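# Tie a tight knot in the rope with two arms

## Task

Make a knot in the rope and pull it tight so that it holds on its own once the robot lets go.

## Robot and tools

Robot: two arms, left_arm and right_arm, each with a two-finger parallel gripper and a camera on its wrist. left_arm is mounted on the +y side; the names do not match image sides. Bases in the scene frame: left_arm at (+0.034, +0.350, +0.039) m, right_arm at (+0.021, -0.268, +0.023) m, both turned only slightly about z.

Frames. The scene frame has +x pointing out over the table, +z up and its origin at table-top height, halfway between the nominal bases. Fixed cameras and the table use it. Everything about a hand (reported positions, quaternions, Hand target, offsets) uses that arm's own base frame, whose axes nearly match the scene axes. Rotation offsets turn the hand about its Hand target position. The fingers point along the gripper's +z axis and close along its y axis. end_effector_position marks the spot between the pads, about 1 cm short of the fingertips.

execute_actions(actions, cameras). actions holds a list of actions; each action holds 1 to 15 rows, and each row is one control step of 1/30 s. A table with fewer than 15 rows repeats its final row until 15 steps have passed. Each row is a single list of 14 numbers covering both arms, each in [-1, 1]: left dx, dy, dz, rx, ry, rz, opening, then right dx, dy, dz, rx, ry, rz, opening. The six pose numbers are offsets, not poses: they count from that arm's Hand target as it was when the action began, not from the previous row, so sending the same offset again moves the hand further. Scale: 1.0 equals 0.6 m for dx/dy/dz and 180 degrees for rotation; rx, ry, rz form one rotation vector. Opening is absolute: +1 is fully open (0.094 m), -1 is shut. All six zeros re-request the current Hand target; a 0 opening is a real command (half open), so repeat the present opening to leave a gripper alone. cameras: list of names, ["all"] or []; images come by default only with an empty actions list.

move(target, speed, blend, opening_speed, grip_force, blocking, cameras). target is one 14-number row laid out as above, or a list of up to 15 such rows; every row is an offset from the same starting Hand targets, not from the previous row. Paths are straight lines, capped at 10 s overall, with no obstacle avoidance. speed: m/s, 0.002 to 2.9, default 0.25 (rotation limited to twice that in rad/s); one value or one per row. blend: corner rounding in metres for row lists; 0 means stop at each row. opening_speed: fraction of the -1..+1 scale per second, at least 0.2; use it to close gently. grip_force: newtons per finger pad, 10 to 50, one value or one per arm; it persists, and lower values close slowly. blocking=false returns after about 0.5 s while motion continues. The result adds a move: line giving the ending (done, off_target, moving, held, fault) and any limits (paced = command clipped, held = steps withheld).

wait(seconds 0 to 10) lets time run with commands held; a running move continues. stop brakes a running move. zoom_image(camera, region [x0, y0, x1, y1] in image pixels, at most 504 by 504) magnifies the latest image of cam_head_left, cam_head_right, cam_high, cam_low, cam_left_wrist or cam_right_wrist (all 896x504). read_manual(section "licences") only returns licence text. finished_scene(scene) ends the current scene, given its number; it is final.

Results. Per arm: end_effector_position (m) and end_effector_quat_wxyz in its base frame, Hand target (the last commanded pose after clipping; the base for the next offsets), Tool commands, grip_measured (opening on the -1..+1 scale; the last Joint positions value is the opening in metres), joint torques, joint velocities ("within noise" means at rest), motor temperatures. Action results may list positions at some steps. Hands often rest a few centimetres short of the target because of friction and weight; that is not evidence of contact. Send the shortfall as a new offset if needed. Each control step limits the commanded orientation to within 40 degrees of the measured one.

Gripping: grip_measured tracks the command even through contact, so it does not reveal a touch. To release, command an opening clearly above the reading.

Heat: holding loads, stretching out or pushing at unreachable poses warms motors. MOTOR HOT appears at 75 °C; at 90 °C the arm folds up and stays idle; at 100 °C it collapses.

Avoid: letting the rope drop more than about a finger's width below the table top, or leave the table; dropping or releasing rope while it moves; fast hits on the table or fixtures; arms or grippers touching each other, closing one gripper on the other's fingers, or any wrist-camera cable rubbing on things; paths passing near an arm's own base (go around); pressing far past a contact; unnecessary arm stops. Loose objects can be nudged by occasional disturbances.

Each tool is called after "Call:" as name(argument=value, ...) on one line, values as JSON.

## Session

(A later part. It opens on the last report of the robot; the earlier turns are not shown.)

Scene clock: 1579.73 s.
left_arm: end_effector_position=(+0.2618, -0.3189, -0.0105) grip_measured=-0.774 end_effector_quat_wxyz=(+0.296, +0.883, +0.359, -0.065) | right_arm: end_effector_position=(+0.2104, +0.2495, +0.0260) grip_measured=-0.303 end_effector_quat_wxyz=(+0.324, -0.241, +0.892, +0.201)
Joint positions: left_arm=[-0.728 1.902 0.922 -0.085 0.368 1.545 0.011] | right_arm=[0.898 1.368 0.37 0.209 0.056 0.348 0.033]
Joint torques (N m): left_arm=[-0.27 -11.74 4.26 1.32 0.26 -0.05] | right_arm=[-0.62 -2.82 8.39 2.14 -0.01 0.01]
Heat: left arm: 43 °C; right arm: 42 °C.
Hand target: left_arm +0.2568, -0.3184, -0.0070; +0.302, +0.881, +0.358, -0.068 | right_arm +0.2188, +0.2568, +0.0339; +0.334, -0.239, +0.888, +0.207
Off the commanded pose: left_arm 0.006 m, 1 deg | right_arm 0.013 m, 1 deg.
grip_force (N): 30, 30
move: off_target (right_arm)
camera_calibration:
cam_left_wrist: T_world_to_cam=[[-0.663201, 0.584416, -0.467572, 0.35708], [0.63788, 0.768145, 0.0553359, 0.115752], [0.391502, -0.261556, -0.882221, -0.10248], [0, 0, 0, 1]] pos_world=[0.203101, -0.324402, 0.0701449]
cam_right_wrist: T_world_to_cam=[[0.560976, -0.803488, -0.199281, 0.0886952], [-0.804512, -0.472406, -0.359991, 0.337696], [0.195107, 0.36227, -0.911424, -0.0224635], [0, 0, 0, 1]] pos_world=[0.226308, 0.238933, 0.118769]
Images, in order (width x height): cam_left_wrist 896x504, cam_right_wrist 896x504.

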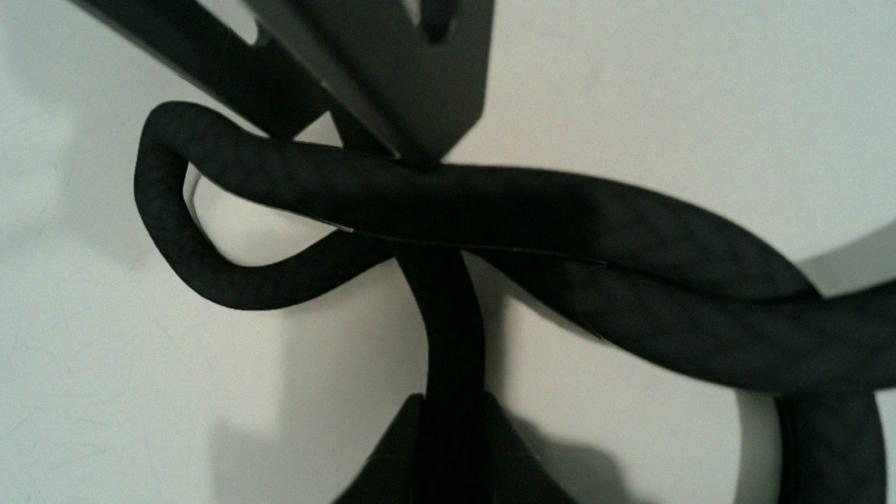

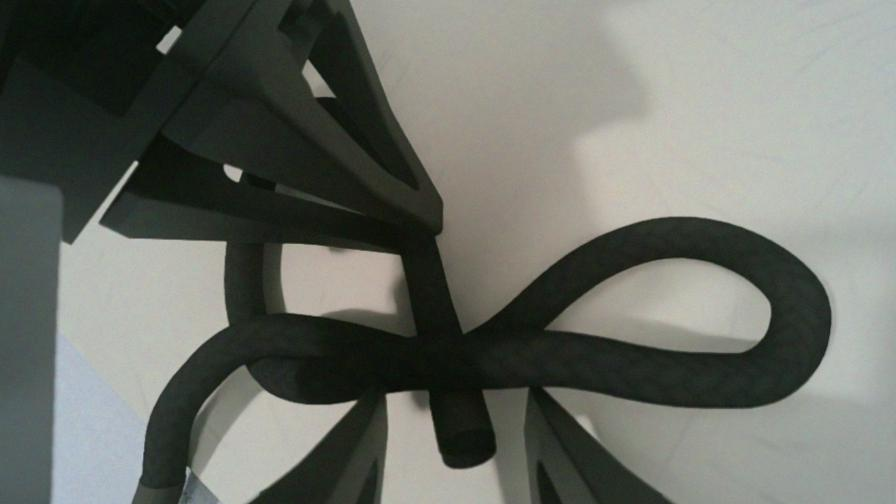

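Call:
move(target=[[0,0,0,0,0,0,-1,0.0163,0.0115,-0.004,0,0,0,-0.3],[0,0,0,0,0,0,-1,0.0163,0.0115,-0.004,0,0,0,-1]], speed=0.06, opening_speed=1.5, cameras=["cam_right_wrist","cam_left_wrist"])

Scene clock: 1588.20 s.
left_arm: end_effector_position=(+0.2619, -0.3189, -0.0105) grip_measured=-0.774 end_effector_quat_wxyz=(+0.296, +0.883, +0.359, -0.065) | right_arm: end_effector_position=(+0.2182, +0.2551, +0.0223) grip_measured=-0.750 end_effector_quat_wxyz=(+0.321, -0.242, +0.894, +0.200)
Joint positions: left_arm=[-0.728 1.902 0.922 -0.085 0.368 1.545 0.011] | right_arm=[0.884 1.428 0.402 0.229 0.044 0.338 0.012]
Joint torques (N m): left_arm=[-0.25 -11.77 4.25 1.32 0.26 -0.05] | right_arm=[-0.64 -3.11 8.43 2.22 0 -0.03]
Heat: left arm: 43 °C; right arm: 42 °C.
Hand target: left_arm +0.2568, -0.3184, -0.0070; +0.302, +0.881, +0.358, -0.068 | right_arm +0.2285, +0.2638, +0.0314; +0.334, -0.239, +0.888, +0.207
Off the commanded pose: left_arm 0.006 m, 1 deg | right_arm 0.016 m, 2 deg.
grip_force (N): 30, 30
move: off_target (right_arm); target 2's new opening was sent with right_arm's hand 0.017 m and 2 deg from that target
camera_calibration:
cam_left_wrist: T_world_to_cam=[[-0.663287, 0.584344, -0.467539, 0.357138], [0.637668, 0.768302, 0.0556006, 0.115764], [0.391701, -0.261256, -0.882222, -0.102462], [0, 0, 0, 1]] pos_world=[0.203201, -0.324402, 0.0701451]
cam_right_wrist: T_world_to_cam=[[0.561104, -0.8037, -0.198059, 0.0879676], [-0.805935, -0.475884, -0.352141, 0.346338], [0.188763, 0.357211, -0.914751, -0.0265801], [0, 0, 0, 1]] pos_world=[0.234784, 0.245011, 0.115068]
Images, in order (width x height): cam_left_wrist 896x504, cam_right_wrist 896x504.

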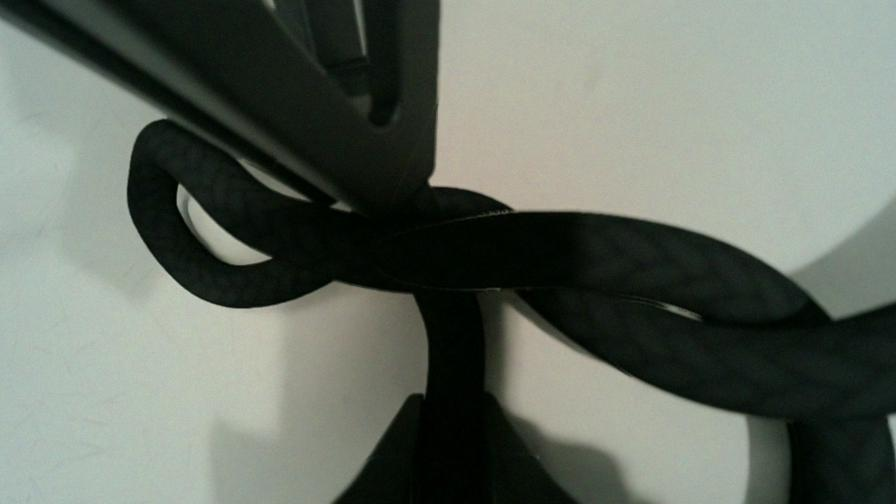

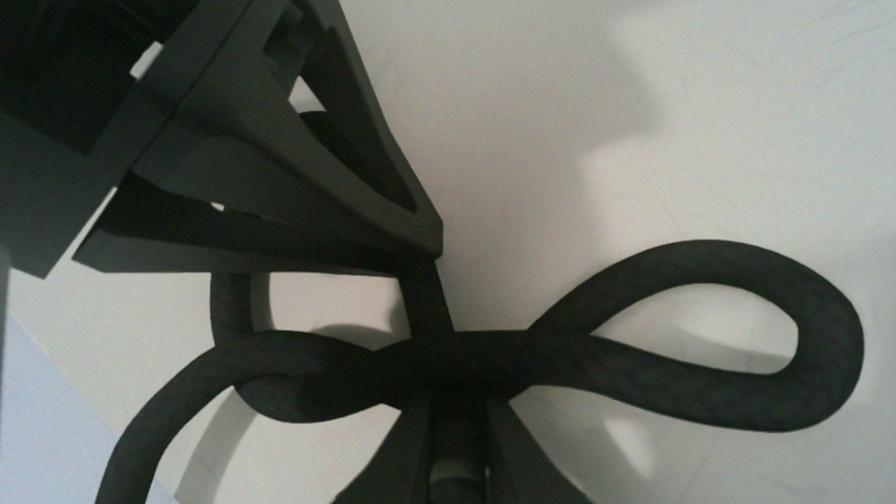

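Call:
move(target=[[0,0,0,0,0,0,-0.5,0,0,0,0,0,0,-1],[-0.013,0.076,0.118,0,0,0,-0.4,0,0,0,0,0,0,-1]], speed=0.12, opening_speed=0.6, cameras=["cam_right_wrist","cam_left_wrist","cam_high","cam_low"])

Scene clock: 1599.50 s.
left_arm: end_effector_position=(+0.2563, -0.2741, +0.0611) grip_measured=-0.402 end_effector_quat_wxyz=(+0.301, +0.881, +0.360, -0.053) | right_arm: end_effector_position=(+0.2183, +0.2551, +0.0224) grip_measured=-0.752 end_effector_quat_wxyz=(+0.321, -0.242, +0.894, +0.200)
Joint positions: left_arm=[-0.636 1.613 0.909 -0.373 0.395 1.629 0.028] | right_arm=[0.884 1.428 0.402 0.229 0.044 0.338 0.012]
Joint torques (N m): left_arm=[0.42 -9.05 6.49 0.95 0.51 0.05] | right_arm=[-0.64 -3.11 8.43 2.21 0 -0.02]
Heat: left arm: 43 °C; right arm: 42 °C.
Hand target: left_arm +0.2491, -0.2728, +0.0638; +0.302, +0.881, +0.358, -0.067 | right_arm +0.2285, +0.2637, +0.0314; +0.334, -0.239, +0.888, +0.207
Off the commanded pose: left_arm 0.008 m, 2 deg | right_arm 0.016 m, 2 deg.
grip_force (N): 30, 30
move: off_target (right_arm)
camera_calibration:
cam_left_wrist: T_world_to_cam=[[-0.657403, 0.576963, -0.484701, 0.358253], [0.628346, 0.774776, 0.0700243, 0.0842471], [0.415936, -0.258525, -0.871873, -0.0314036], [0, 0, 0, 1]] pos_world=[0.195642, -0.28009, 0.140366]
cam_right_wrist: T_world_to_cam=[[0.561113, -0.803654, -0.198223, 0.0879936], [-0.80588, -0.475728, -0.352476, 0.346362], [0.188969, 0.357523, -0.914586, -0.0266329], [0, 0, 0, 1]] pos_world=[0.234785, 0.245012, 0.115168]
Images, in order (width x height): cam_high 896x504, cam_low 896x504, cam_left_wrist 896x504, cam_right_wrist 896x504.

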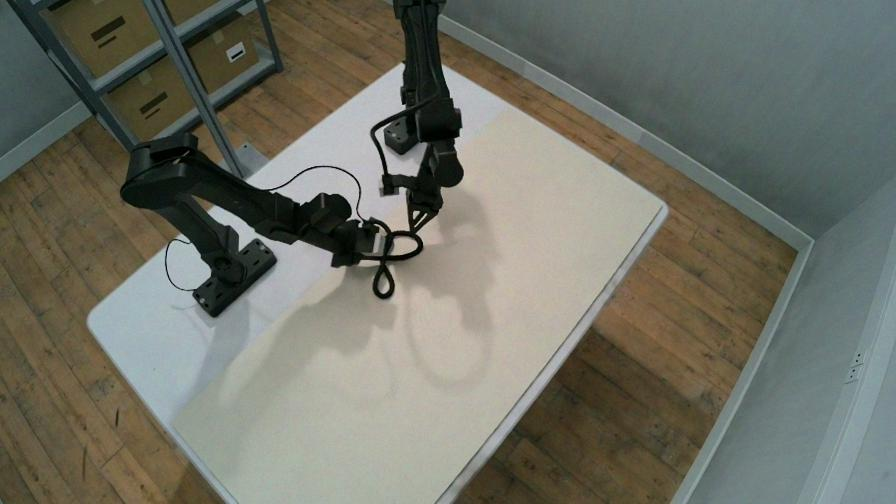

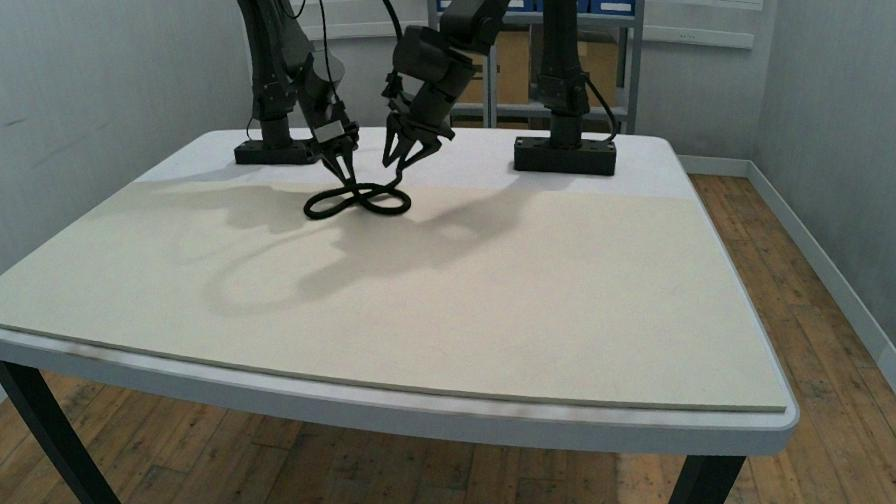

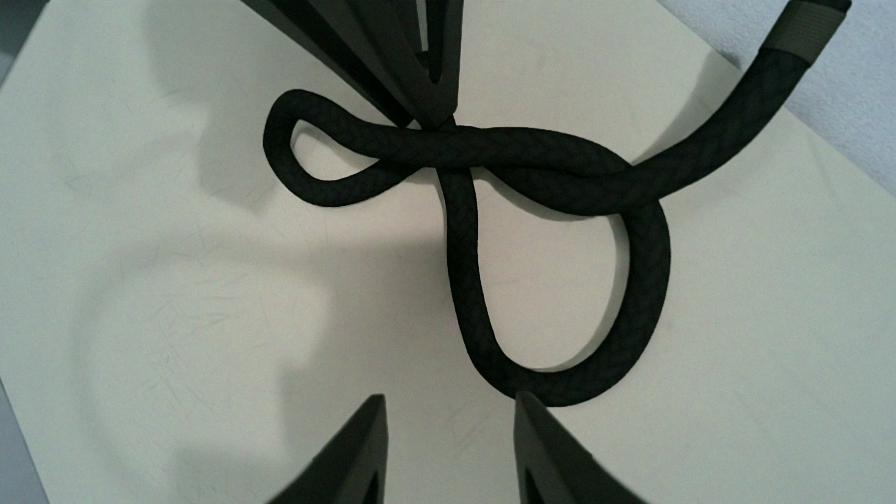

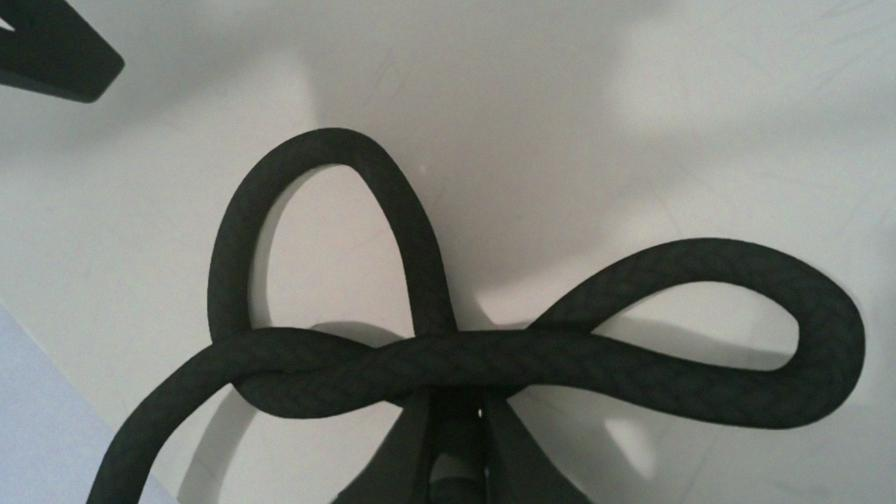

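Call:
move(target=[-0.157,-0.015,0.05,-0.0099,0.3975,0.6509,-0.4,0,0,0,0,0,0,-1], speed=0.4, cameras=["cam_right_wrist","cam_left_wrist","cam_high"])

Scene clock: 1626.87 s.
left_arm: end_effector_position=(+0.1533, -0.2755, +0.0780) grip_measured=-0.402 end_effector_quat_wxyz=(-0.007, -0.003, +0.979, -0.203) | right_arm: end_effector_position=(+0.2183, +0.2552, +0.0224) grip_measured=-0.752 end_effector_quat_wxyz=(+0.321, -0.242, +0.894, +0.200)
Joint positions: left_arm=[-0.923 1.464 0.939 -0.72 0.253 -0.971 0.028] | right_arm=[0.884 1.428 0.402 0.229 0.044 0.338 0.012]
Joint torques (N m): left_arm=[-0.44 -8.08 9.8 0.71 0.15 -0.02] | right_arm=[-0.64 -3.1 8.44 2.21 -0.01 -0.03]
Motor temperatures (°C): left_arm=[29 44 35 36 31 31 30] | right_arm=[30 38 42 36 30 31 30]
Heat: left arm: 44 °C; right arm: 42 °C.
Hand target: left_arm +0.1548, -0.2818, +0.0938; +0.001, +0.000, +0.976, -0.217 | right_arm +0.2285, +0.2638, +0.0314; +0.334, -0.239, +0.888, +0.207
Off the commanded pose: left_arm 0.017 m, 2 deg | right_arm 0.016 m, 2 deg.
grip_force (N): 30, 30
move: off_target (left_arm, right_arm)
camera_calibration:
cam_left_wrist: T_world_to_cam=[[-0.00521576, -0.910938, 0.41251, -0.280373], [-0.902068, 0.182315, 0.391197, 0.195113], [-0.431563, -0.370072, -0.822679, 0.121104], [0, 0, 0, 1]] pos_world=[0.226807, -0.246158, 0.138959]
cam_right_wrist: T_world_to_cam=[[0.561156, -0.803606, -0.198298, 0.0880609], [-0.805783, -0.475602, -0.352869, 0.346403], [0.189257, 0.357799, -0.914419, -0.0268239], [0, 0, 0, 1]] pos_world=[0.234786, 0.245114, 0.115169]
Images, in order (width x height): cam_high 896x504, cam_left_wrist 896x504, cam_right_wrist 896x504.

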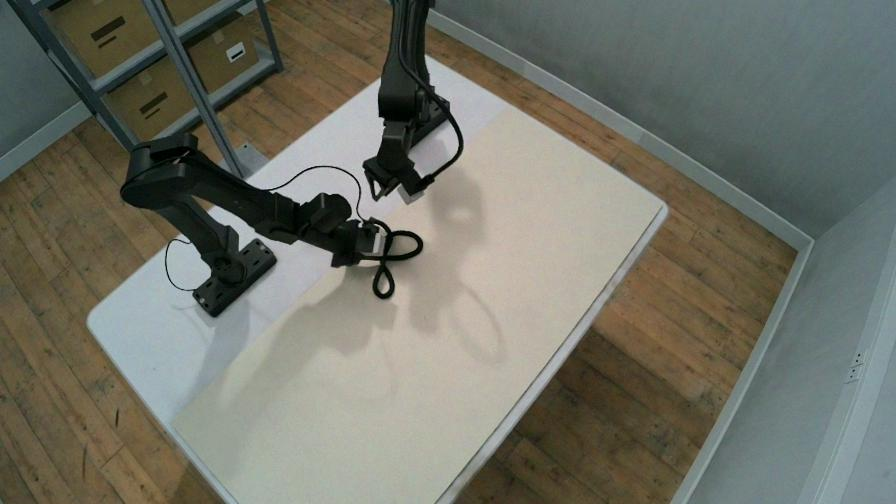

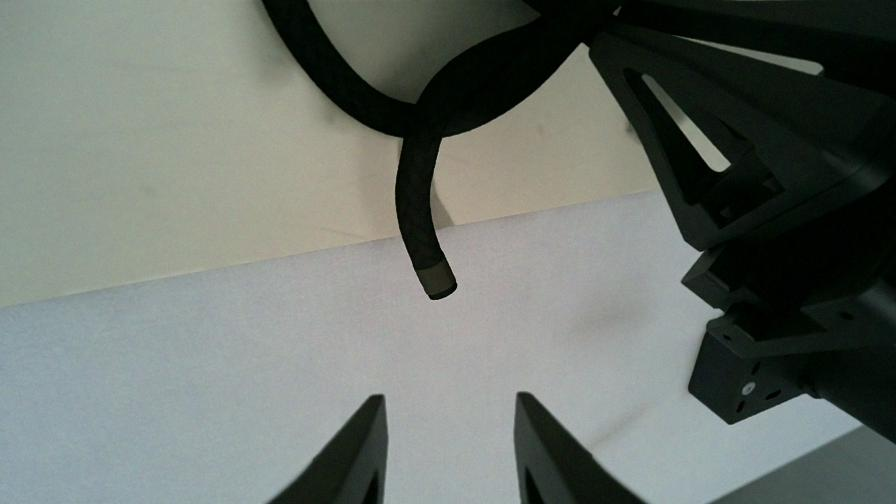

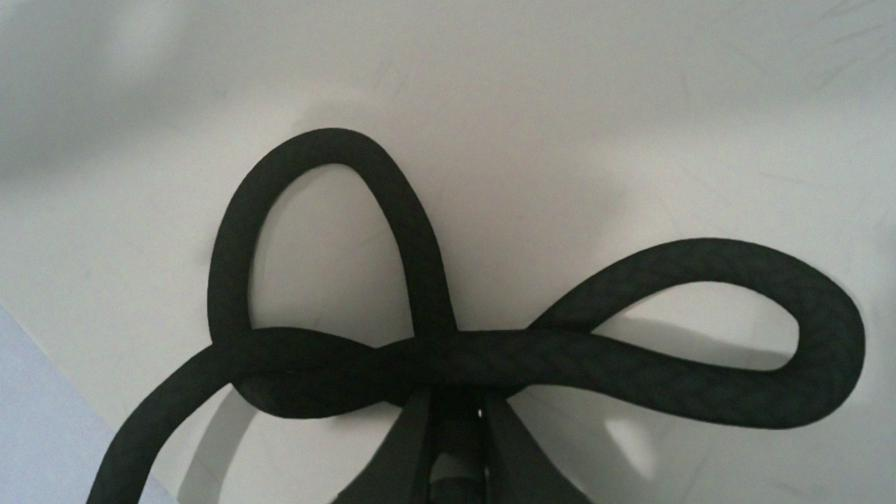

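Call:
move(target=[[-0.003,-0.0505,-0.12,0,0,0.06,-0.4,0,0,0,0,0,0,-1],[-0.003,-0.0505,-0.2,0,0,0.06,-0.4,0,0,0,0,0,0,-1]], speed=0.12, blend=[0.005,0], cameras=["cam_left_wrist","cam_low"])

Scene clock: 1641.97 s.
left_arm: end_effector_position=(+0.1534, -0.3178, -0.0161) grip_measured=-0.402 end_effector_quat_wxyz=(+0.014, -0.090, +0.970, -0.224) | right_arm: end_effector_position=(+0.2183, +0.2552, +0.0224) grip_measured=-0.752 end_effector_quat_wxyz=(+0.321, -0.242, +0.894, +0.200)
Joint positions: left_arm=[-1.042 1.732 0.758 -0.171 0.16 -1.262 0.028] | right_arm=[0.884 1.428 0.402 0.229 0.044 0.338 0.012]
Joint torques (N m): left_arm=[-0.18 -6.69 3.95 1.41 -0.16 0.01] | right_arm=[-0.62 -3.12 8.44 2.21 0 -0.03]
Heat: left arm: 42 °C; right arm: 42 °C.
Hand target: left_arm +0.1531, -0.3122, -0.0262; +0.021, -0.092, +0.972, -0.216 | right_arm +0.2285, +0.2638, +0.0314; +0.334, -0.239, +0.888, +0.207
Off the commanded pose: left_arm 0.012 m, 1 deg | right_arm 0.016 m, 2 deg.
grip_force (N): 30, 30
move: off_target (left_arm, right_arm)
camera_calibration:
cam_left_wrist: T_world_to_cam=[[0.152545, -0.879236, 0.451303, -0.293485], [-0.923858, 0.0353298, 0.381102, 0.196315], [-0.351023, -0.475075, -0.806899, -0.0174359], [0, 0, 0, 1]] pos_world=[0.220017, -0.273262, 0.0435653]
Images, in order (width x height): cam_low 896x504, cam_left_wrist 896x504.

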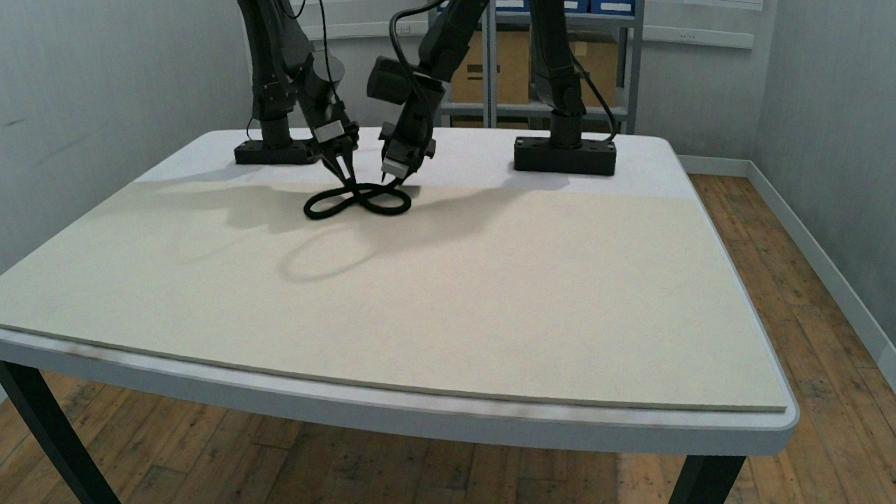

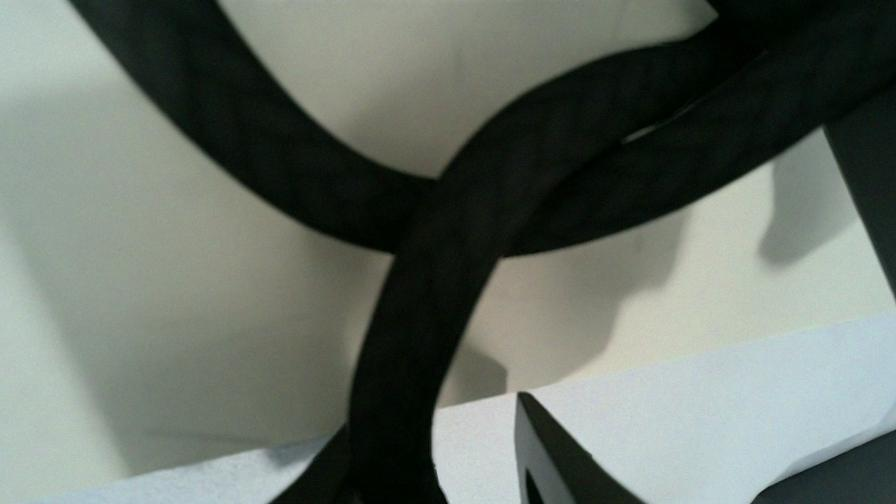

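Call:
move(target=[[0,0.026,0,0,0,0,-0.4,0,0,0,0,0,0,-1]], speed=0.08, cameras=["cam_left_wrist"])

Scene clock: 1652.77 s.
left_arm: end_effector_position=(+0.1532, -0.3147, -0.0162) grip_measured=-0.402 end_effector_quat_wxyz=(+0.016, -0.084, +0.967, -0.241) | right_arm: end_effector_position=(+0.2183, +0.2552, +0.0224) grip_measured=-0.752 end_effector_quat_wxyz=(+0.321, -0.242, +0.894, +0.200)
Joint positions: left_arm=[-1.029 1.711 0.711 -0.115 0.178 -1.245 0.028] | right_arm=[0.884 1.428 0.402 0.229 0.044 0.338 0.012]
Joint torques (N m): left_arm=[1.1 -8.12 3.51 0.96 -0.21 0.09] | right_arm=[-0.65 -3.1 8.46 2.21 0 -0.02]
Heat: left arm: 42 °C; right arm: 42 °C.
Hand target: left_arm +0.1531, -0.2966, -0.0261; +0.021, -0.092, +0.972, -0.216 | right_arm +0.2285, +0.2637, +0.0314; +0.334, -0.239, +0.888, +0.207
Off the commanded pose: left_arm 0.021 m, 3 deg | right_arm 0.016 m, 2 deg.
grip_force (N): 30, 30
move: off_target (left_arm, right_arm)
camera_calibration:
cam_left_wrist: T_world_to_cam=[[0.139704, -0.864842, 0.482216, -0.283708], [-0.927095, 0.0568198, 0.370496, 0.203111], [-0.34782, -0.498819, -0.793852, -0.023895], [0, 0, 0, 1]] pos_world=[0.219627, -0.268823, 0.0425877]
Images, in order (width x height): cam_left_wrist 896x504.

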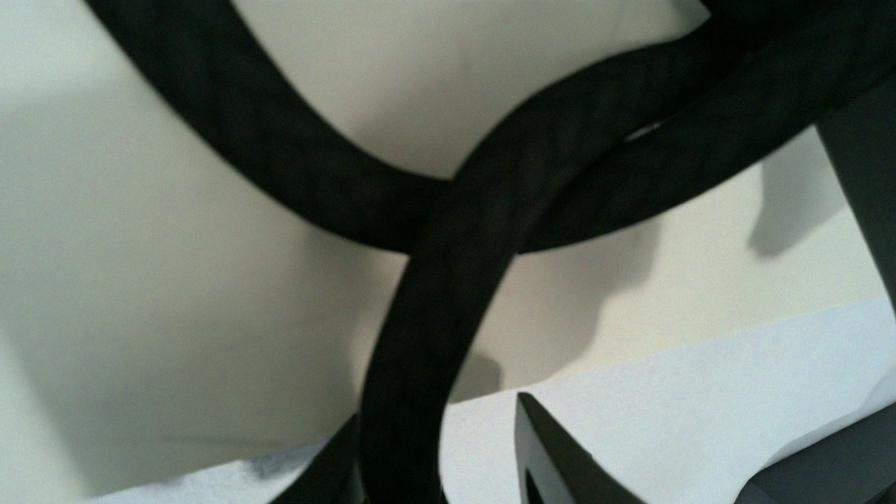

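Call:
move(target=[0,0.0,0,0,0,0,-1,0,0,0,0,0,0,-1], speed=0.08, opening_speed=1, cameras=["cam_left_wrist","cam_low"])

Call:
zoom_image(camera="cam_low", region=[290, 100, 470, 240])

Scene clock: 1659.93 s.
left_arm: end_effector_position=(+0.1515, -0.3093, -0.0200) grip_measured=-0.806 end_effector_quat_wxyz=(+0.013, -0.086, +0.968, -0.234) | right_arm: end_effector_position=(+0.2183, +0.2552, +0.0224) grip_measured=-0.752 end_effector_quat_wxyz=(+0.321, -0.242, +0.894, +0.200)
Joint positions: left_arm=[-1.025 1.711 0.699 -0.119 0.178 -1.243 0.009] | right_arm=[0.884 1.428 0.402 0.229 0.044 0.338 0.012]
Joint torques (N m): left_arm=[0.81 -8.09 4.22 0.98 -0.2 0.09] | right_arm=[-0.64 -3.11 8.44 2.21 -0.01 -0.03]
Heat: left arm: 41 °C; right arm: 42 °C.
Hand target: left_arm +0.1530, -0.2965, -0.0261; +0.021, -0.091, +0.972, -0.216 | right_arm +0.2285, +0.2637, +0.0314; +0.334, -0.239, +0.888, +0.207
Off the commanded pose: left_arm 0.014 m, 2 deg | right_arm 0.016 m, 2 deg.
grip_force (N): 30, 30
move: off_target (left_arm, right_arm)
camera_calibration:
cam_left_wrist: T_world_to_cam=[[0.145489, -0.87104, 0.469171, -0.2801], [-0.924378, 0.0493511, 0.378271, 0.200132], [-0.352644, -0.488726, -0.797991, -0.0210398], [0, 0, 0, 1]] pos_world=[0.218329, -0.264138, 0.0389212]
Images, in order (width x height): cam_low 896x504, cam_left_wrist 896x504.

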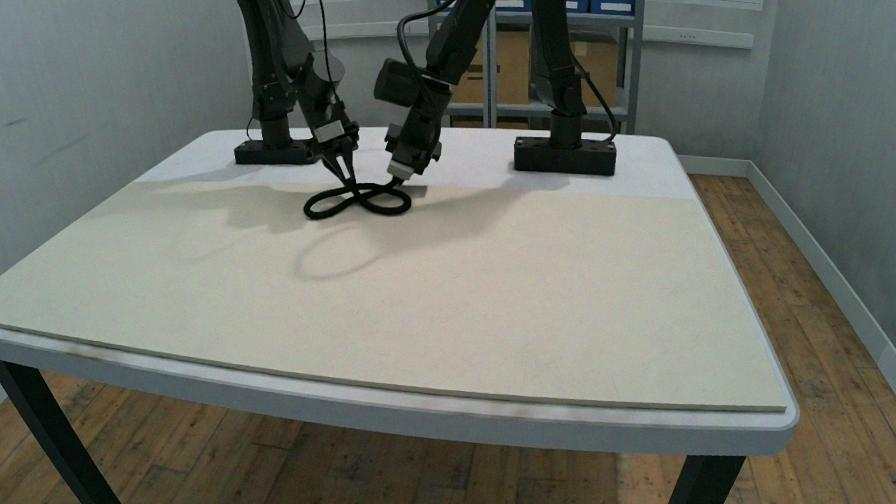

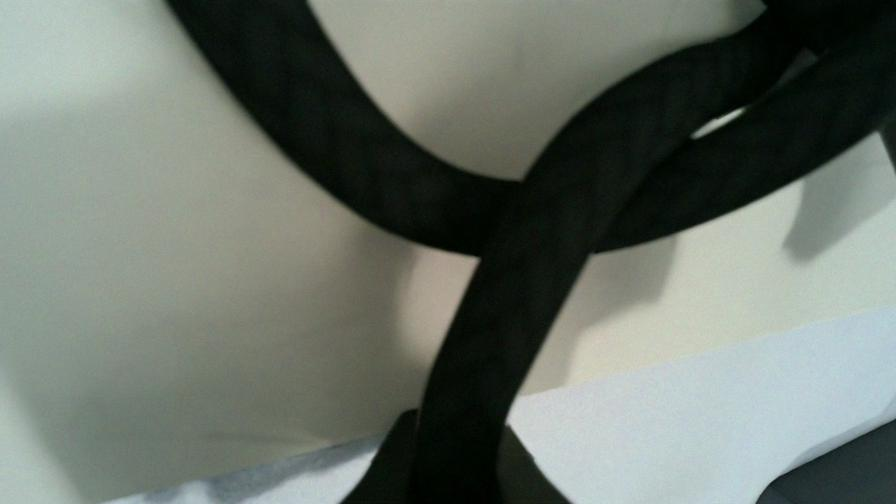

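Scaled by 2.800.

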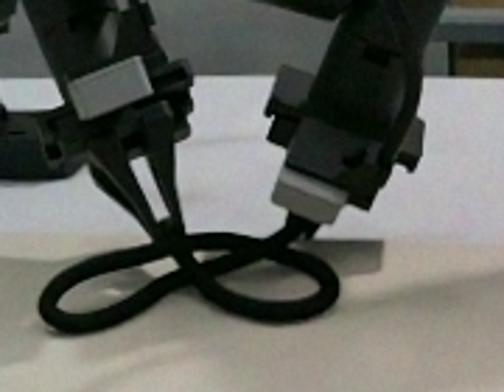

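Call:
move(target=[0.083,0.1,0.06,0,0,0,-1,0.075,-0.125,0.017,0,0,0,-1], speed=0.07, grip_force=50, cameras=["cam_left_wrist","cam_low","cam_right_wrist","cam_high"])

Call:
zoom_image(camera="cam_low", region=[290, 100, 470, 240])

Scene clock: 1672.80 s.
left_arm: end_effector_position=(+0.2007, -0.2351, +0.0020) grip_measured=-0.827 end_effector_quat_wxyz=(+0.018, -0.095, +0.973, -0.210) | right_arm: end_effector_position=(+0.2669, +0.1867, +0.0294) grip_measured=-0.774 end_effector_quat_wxyz=(+0.321, -0.237, +0.894, +0.203)
Joint positions: left_arm=[-0.717 1.577 0.699 -0.353 0.26 -0.956 0.008] | right_arm=[0.473 1.372 0.402 0.147 -0.243 0.05 0.011]
Joint torques (N m): left_arm=[0.39 -8.21 7.17 0.75 0.17 0.08] | right_arm=[-0.61 -5.31 7.91 1.86 -0.18 0.01]
Heat: left arm: 41 °C; right arm: 42 °C.
Hand target: left_arm +0.2029, -0.2365, +0.0098; +0.021, -0.092, +0.972, -0.216 | right_arm +0.2736, +0.1887, +0.0417; +0.334, -0.239, +0.888, +0.207
Off the commanded pose: left_arm 0.008 m, 1 deg | right_arm 0.014 m, 2 deg.
move: off_target (right_arm)
camera_calibration:
cam_left_wrist: T_world_to_cam=[[0.160848, -0.889719, 0.427233, -0.240317], [-0.925134, 0.0149086, 0.379348, 0.225543], [-0.343883, -0.456265, -0.820711, 0.0560625], [0, 0, 0, 1]] pos_world=[0.266591, -0.191597, 0.0631227]
cam_right_wrist: T_world_to_cam=[[0.55601, -0.804985, -0.207008, 0.00899129], [-0.809591, -0.468116, -0.354161, 0.355034], [0.188191, 0.364509, -0.911985, -0.00606461], [0, 0, 0, 1]] pos_world=[0.283574, 0.175645, 0.12207]
Images, in order (width x height): cam_high 896x504, cam_low 896x504, cam_left_wrist 896x504, cam_right_wrist 896x504.

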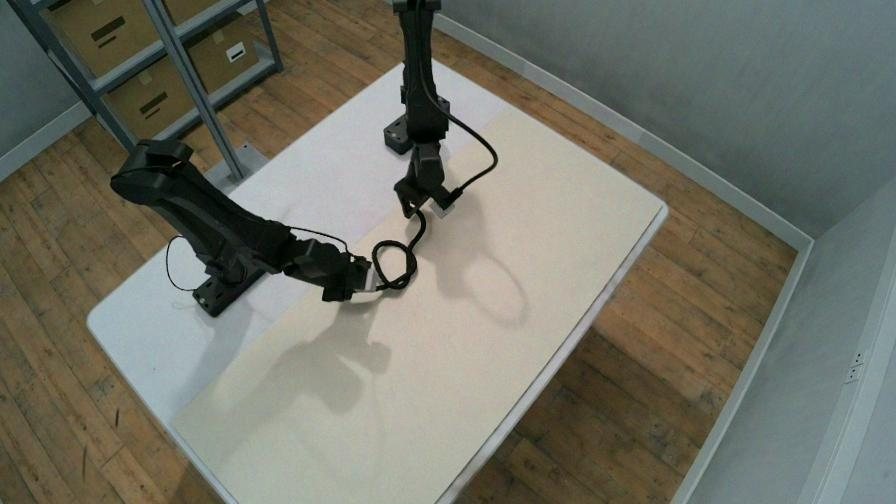

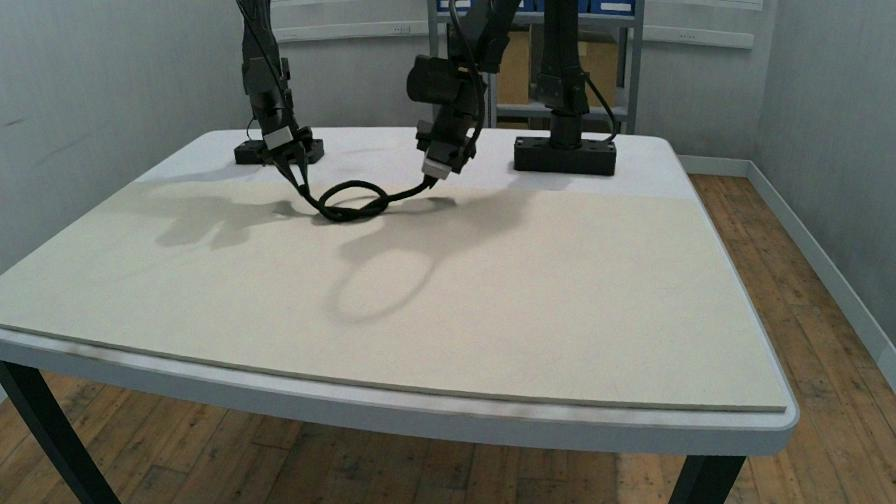

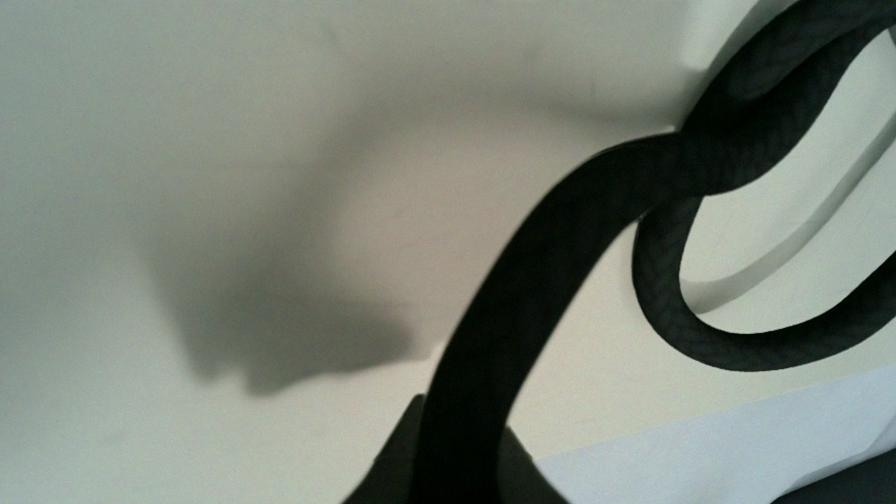

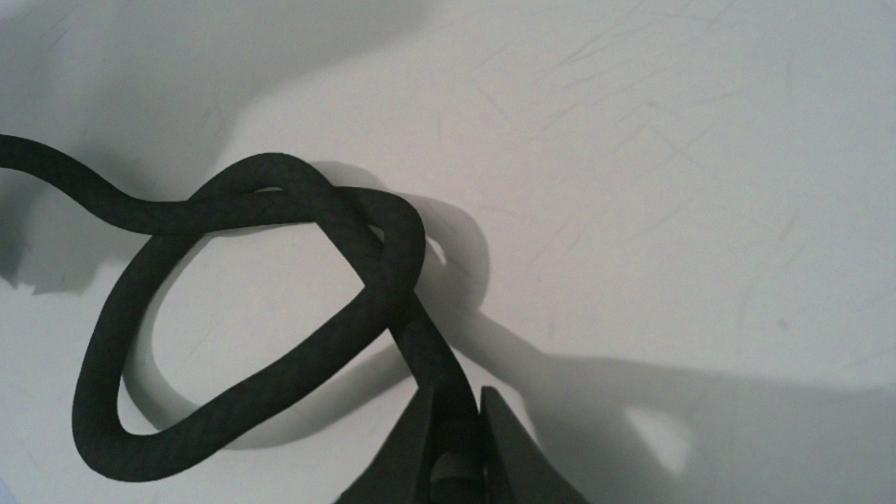

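Scaled by 2.800.

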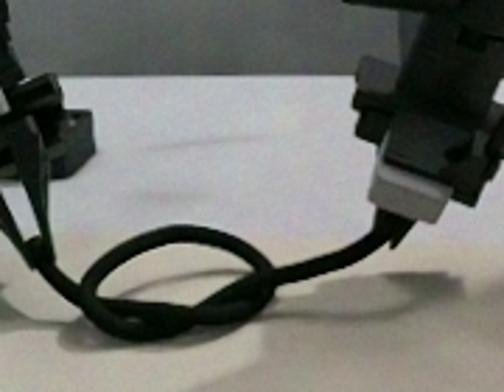

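Call:
move(target=[0.067,0.15,0.02,0,0,0,-1,0.058,-0.133,0.0,0,0,0,-1], speed=0.08, cameras=["cam_low","cam_right_wrist","cam_high"])

Call:
zoom_image(camera="cam_low", region=[270, 100, 490, 240])

Scene clock: 1684.27 s.
left_arm: end_effector_position=(+0.2354, -0.1440, +0.0117) grip_measured=-0.827 end_effector_quat_wxyz=(+0.012, -0.096, +0.973, -0.208) | right_arm: end_effector_position=(+0.3007, +0.1090, +0.0358) grip_measured=-0.774 end_effector_quat_wxyz=(+0.330, -0.237, +0.890, +0.204)
Joint positions: left_arm=[-0.312 1.532 0.717 -0.557 0.373 -0.546 0.008] | right_arm=[0.066 1.405 0.472 0.007 -0.509 -0.281 0.011]
Joint torques (N m): left_arm=[0.49 -6.93 8.49 0.53 0.29 0.08] | right_arm=[-0.61 -3.12 8.72 1.61 -0.32 -0.03]
Heat: left arm: 40 °C; right arm: 42 °C.
Hand target: left_arm +0.2431, -0.1465, +0.0218; +0.021, -0.091, +0.972, -0.216 | right_arm +0.3083, +0.1089, +0.0416; +0.334, -0.239, +0.888, +0.207
Off the commanded pose: left_arm 0.013 m, 1 deg | right_arm 0.010 m, 1 deg.
move: off_target (left_arm)
camera_calibration:
cam_right_wrist: T_world_to_cam=[[0.558203, -0.804284, -0.203806, -0.0718305], [-0.803809, -0.463322, -0.373127, 0.346715], [0.205672, 0.372102, -0.905118, 0.0152932], [0, 0, 0, 1]] pos_world=[0.315643, 0.0971782, 0.128571]
Images, in order (width x height): cam_high 896x504, cam_low 896x504, cam_right_wrist 896x504.

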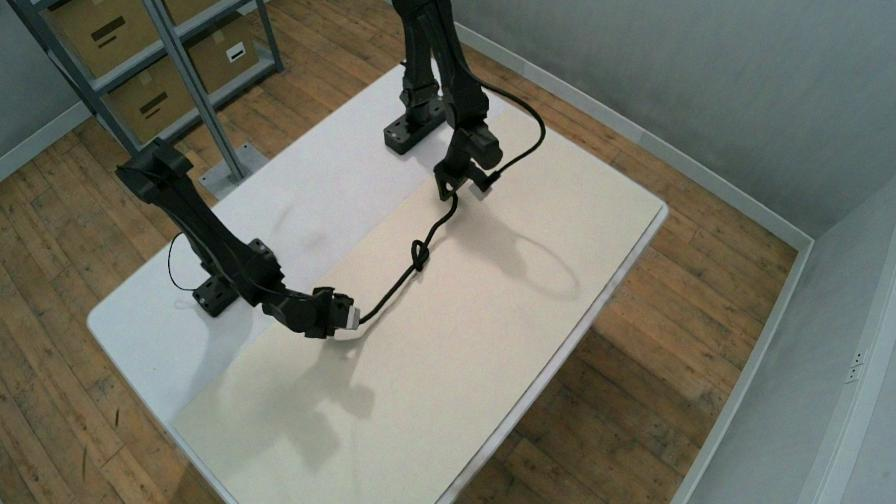

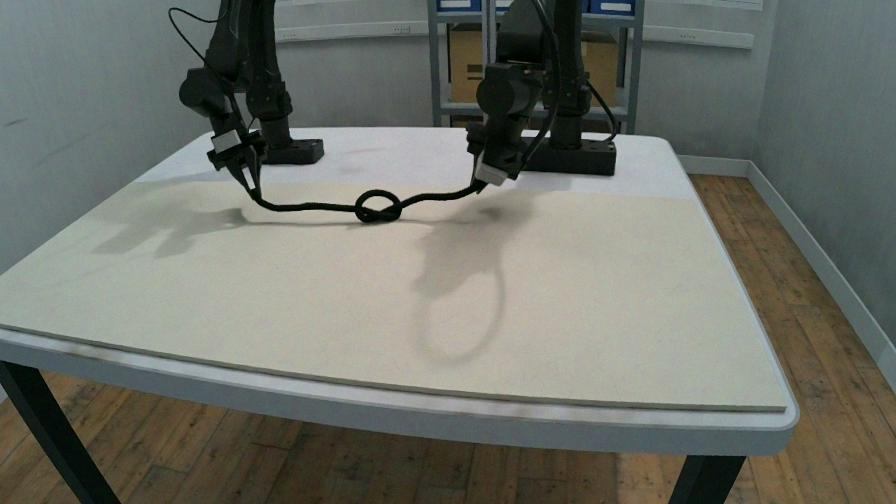

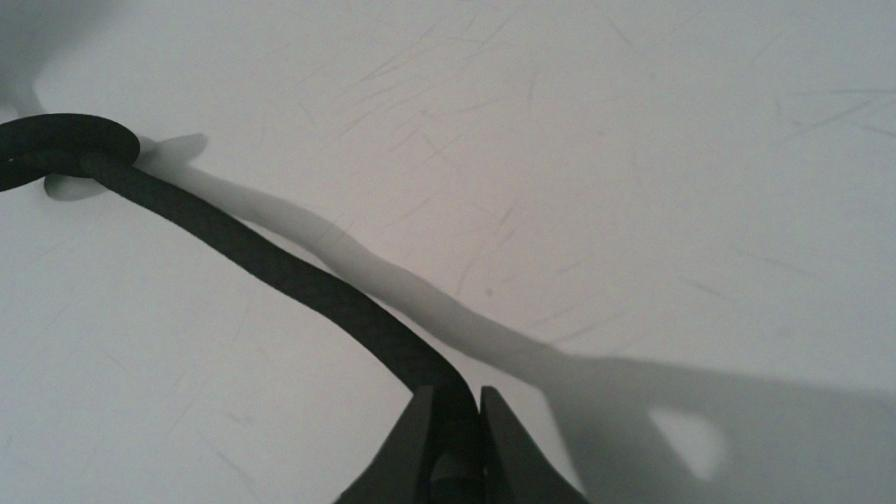

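Scaled by 2.291.

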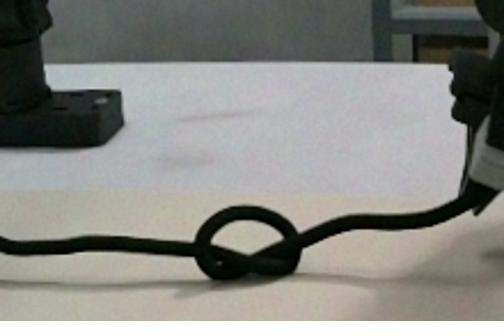

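Call:
move(target=[0.03,0.1,0.0,0,0,0,-1,0.025,-0.09,0.0,0,0,0,-1], speed=0.07, cameras=["cam_low"])

Call:
zoom_image(camera="cam_low", region=[270, 100, 490, 240])

Scene clock: 1689.73 s.
left_arm: end_effector_position=(+0.2555, -0.0954, +0.0203) grip_measured=-0.828 end_effector_quat_wxyz=(+0.021, -0.082, +0.970, -0.229) | right_arm: end_effector_position=(+0.3101, +0.0674, +0.0381) grip_measured=-0.774 end_effector_quat_wxyz=(+0.326, -0.244, +0.884, +0.228)
Joint positions: left_arm=[-0.069 1.565 0.777 -0.663 0.45 -0.267 0.008] | right_arm=[-0.153 1.491 0.571 -0.15 -0.677 -0.513 0.011]
Joint torques (N m): left_arm=[1.61 -5.42 8.32 0.3 -0.03 0.03] | right_arm=[-1.63 -3.66 8.76 1.46 -0.04 0.01]
Heat: left arm: 40 °C; right arm: 43 °C.
Hand target: left_arm +0.2611, -0.0864, +0.0218; +0.021, -0.092, +0.972, -0.216 | right_arm +0.3233, +0.0549, +0.0416; +0.334, -0.239, +0.888, +0.207
Off the commanded pose: left_arm 0.011 m, 2 deg | right_arm 0.018 m, 3 deg.
move: off_target (left_arm, right_arm)
Images, in order (width x height): cam_low 896x504.

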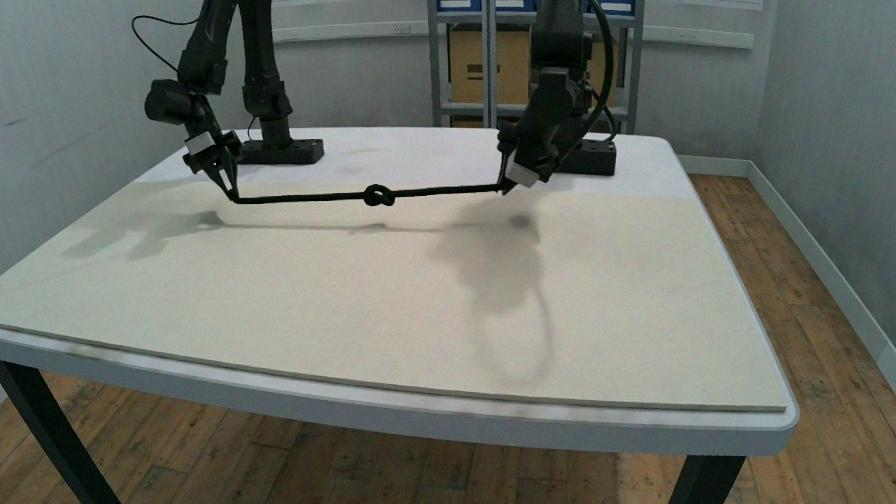

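Scaled by 2.291.

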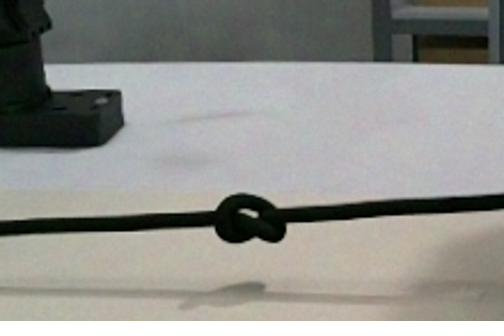

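Call:
move(target=[0.005,0.05,0.0,0,0,0,-1,0.0,-0.045,0.0,0,0,0,-1], speed=0.05, cameras=["cam_low"])

Call:
zoom_image(camera="cam_low", region=[320, 150, 430, 230])

Scene clock: 1696.40 s.
left_arm: end_effector_position=(+0.2550, -0.0854, +0.0269) grip_measured=-0.828 end_effector_quat_wxyz=(+0.014, -0.065, +0.961, -0.267) | right_arm: end_effector_position=(+0.2957, +0.0630, +0.0448) grip_measured=-0.774 end_effector_quat_wxyz=(+0.316, -0.248, +0.872, +0.280)
Joint positions: left_arm=[0.024 1.588 0.801 -0.726 0.539 -0.127 0.008] | right_arm=[-0.242 1.511 0.605 -0.299 -0.812 -0.637 0.011]
Joint velocities: left_arm=[-0.002 -0.007 -0.002 -0.037 0.154 -0.051 0] | right_arm=[within noise]
Joint torques (N m): left_arm=[3.64 -5.74 8.38 0.22 -0.85 -0.05] | right_arm=[-3.64 -3.99 9.29 1.63 0.66 -0.04]
Heat: left arm: 40 °C; right arm: 43 °C.
Hand target: left_arm +0.2641, -0.0565, +0.0218; +0.021, -0.092, +0.972, -0.216 | right_arm +0.3233, +0.0280, +0.0416; +0.334, -0.239, +0.888, +0.207
Off the commanded pose: left_arm 0.031 m, 7 deg | right_arm 0.045 m, 9 deg.
move: off_target (left_arm, right_arm)
Images, in order (width x height): cam_low 896x504.

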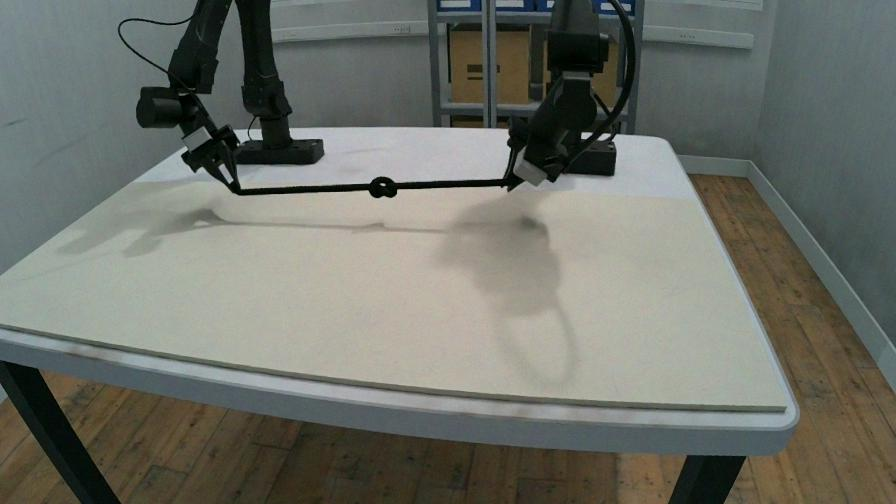

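Scaled by 4.582.

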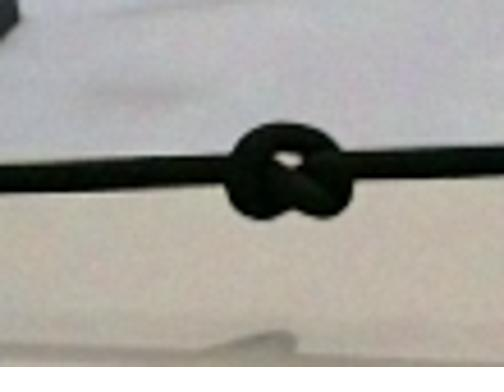

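Call:
move(target=[0.0,0.02,0.0,0,0,0,-1,0.0,-0.02,0.0,0,0,0,-1], speed=0.04, cameras=["cam_low"])

Call:
zoom_image(camera="cam_low", region=[320, 150, 430, 230])

Scene clock: 1705.27 s.
left_arm: end_effector_position=(+0.2526, -0.0823, +0.0306) grip_measured=-0.828 end_effector_quat_wxyz=(+0.011, -0.060, +0.957, -0.284) | right_arm: end_effector_position=(+0.2889, +0.0600, +0.0501) grip_measured=-0.774 end_effector_quat_wxyz=(+0.313, -0.245, +0.867, +0.302)
Joint positions: left_arm=[0.059 1.593 0.809 -0.76 0.575 -0.073 0.008] | right_arm=[-0.282 1.516 0.625 -0.384 -0.863 -0.696 0.011]
Joint torques (N m): left_arm=[4.6 -5.74 8.5 0.26 -1.2 -0.13] | right_arm=[-4.52 -3.79 9.76 1.73 0.92 -0.09]
Heat: left arm: 40 °C; right arm: 43 °C.
Hand target: left_arm +0.2641, -0.0444, +0.0218; +0.021, -0.092, +0.972, -0.216 | right_arm +0.3234, +0.0159, +0.0417; +0.334, -0.239, +0.888, +0.207
Off the commanded pose: left_arm 0.041 m, 9 deg | right_arm 0.057 m, 11 deg.
move: off_target (left_arm, right_arm)
Images, in order (width x height): cam_low 896x504.

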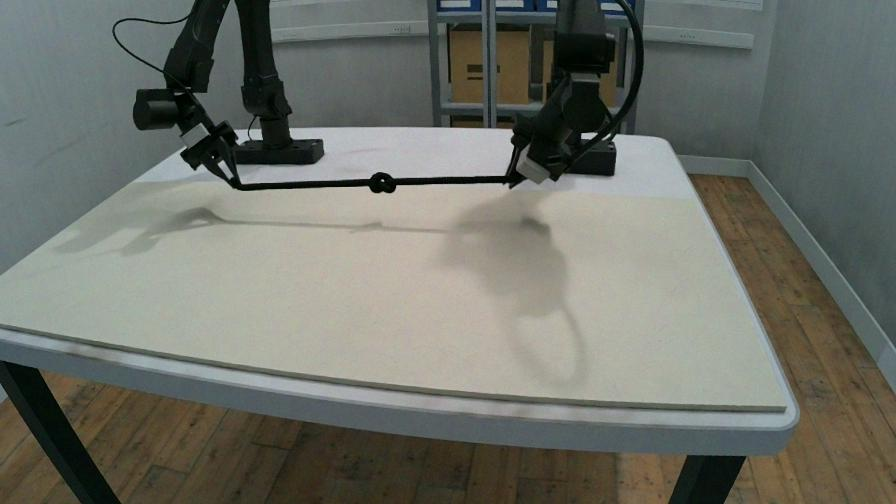

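Scaled by 4.582.

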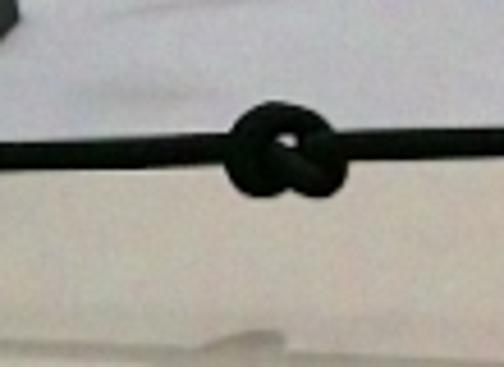

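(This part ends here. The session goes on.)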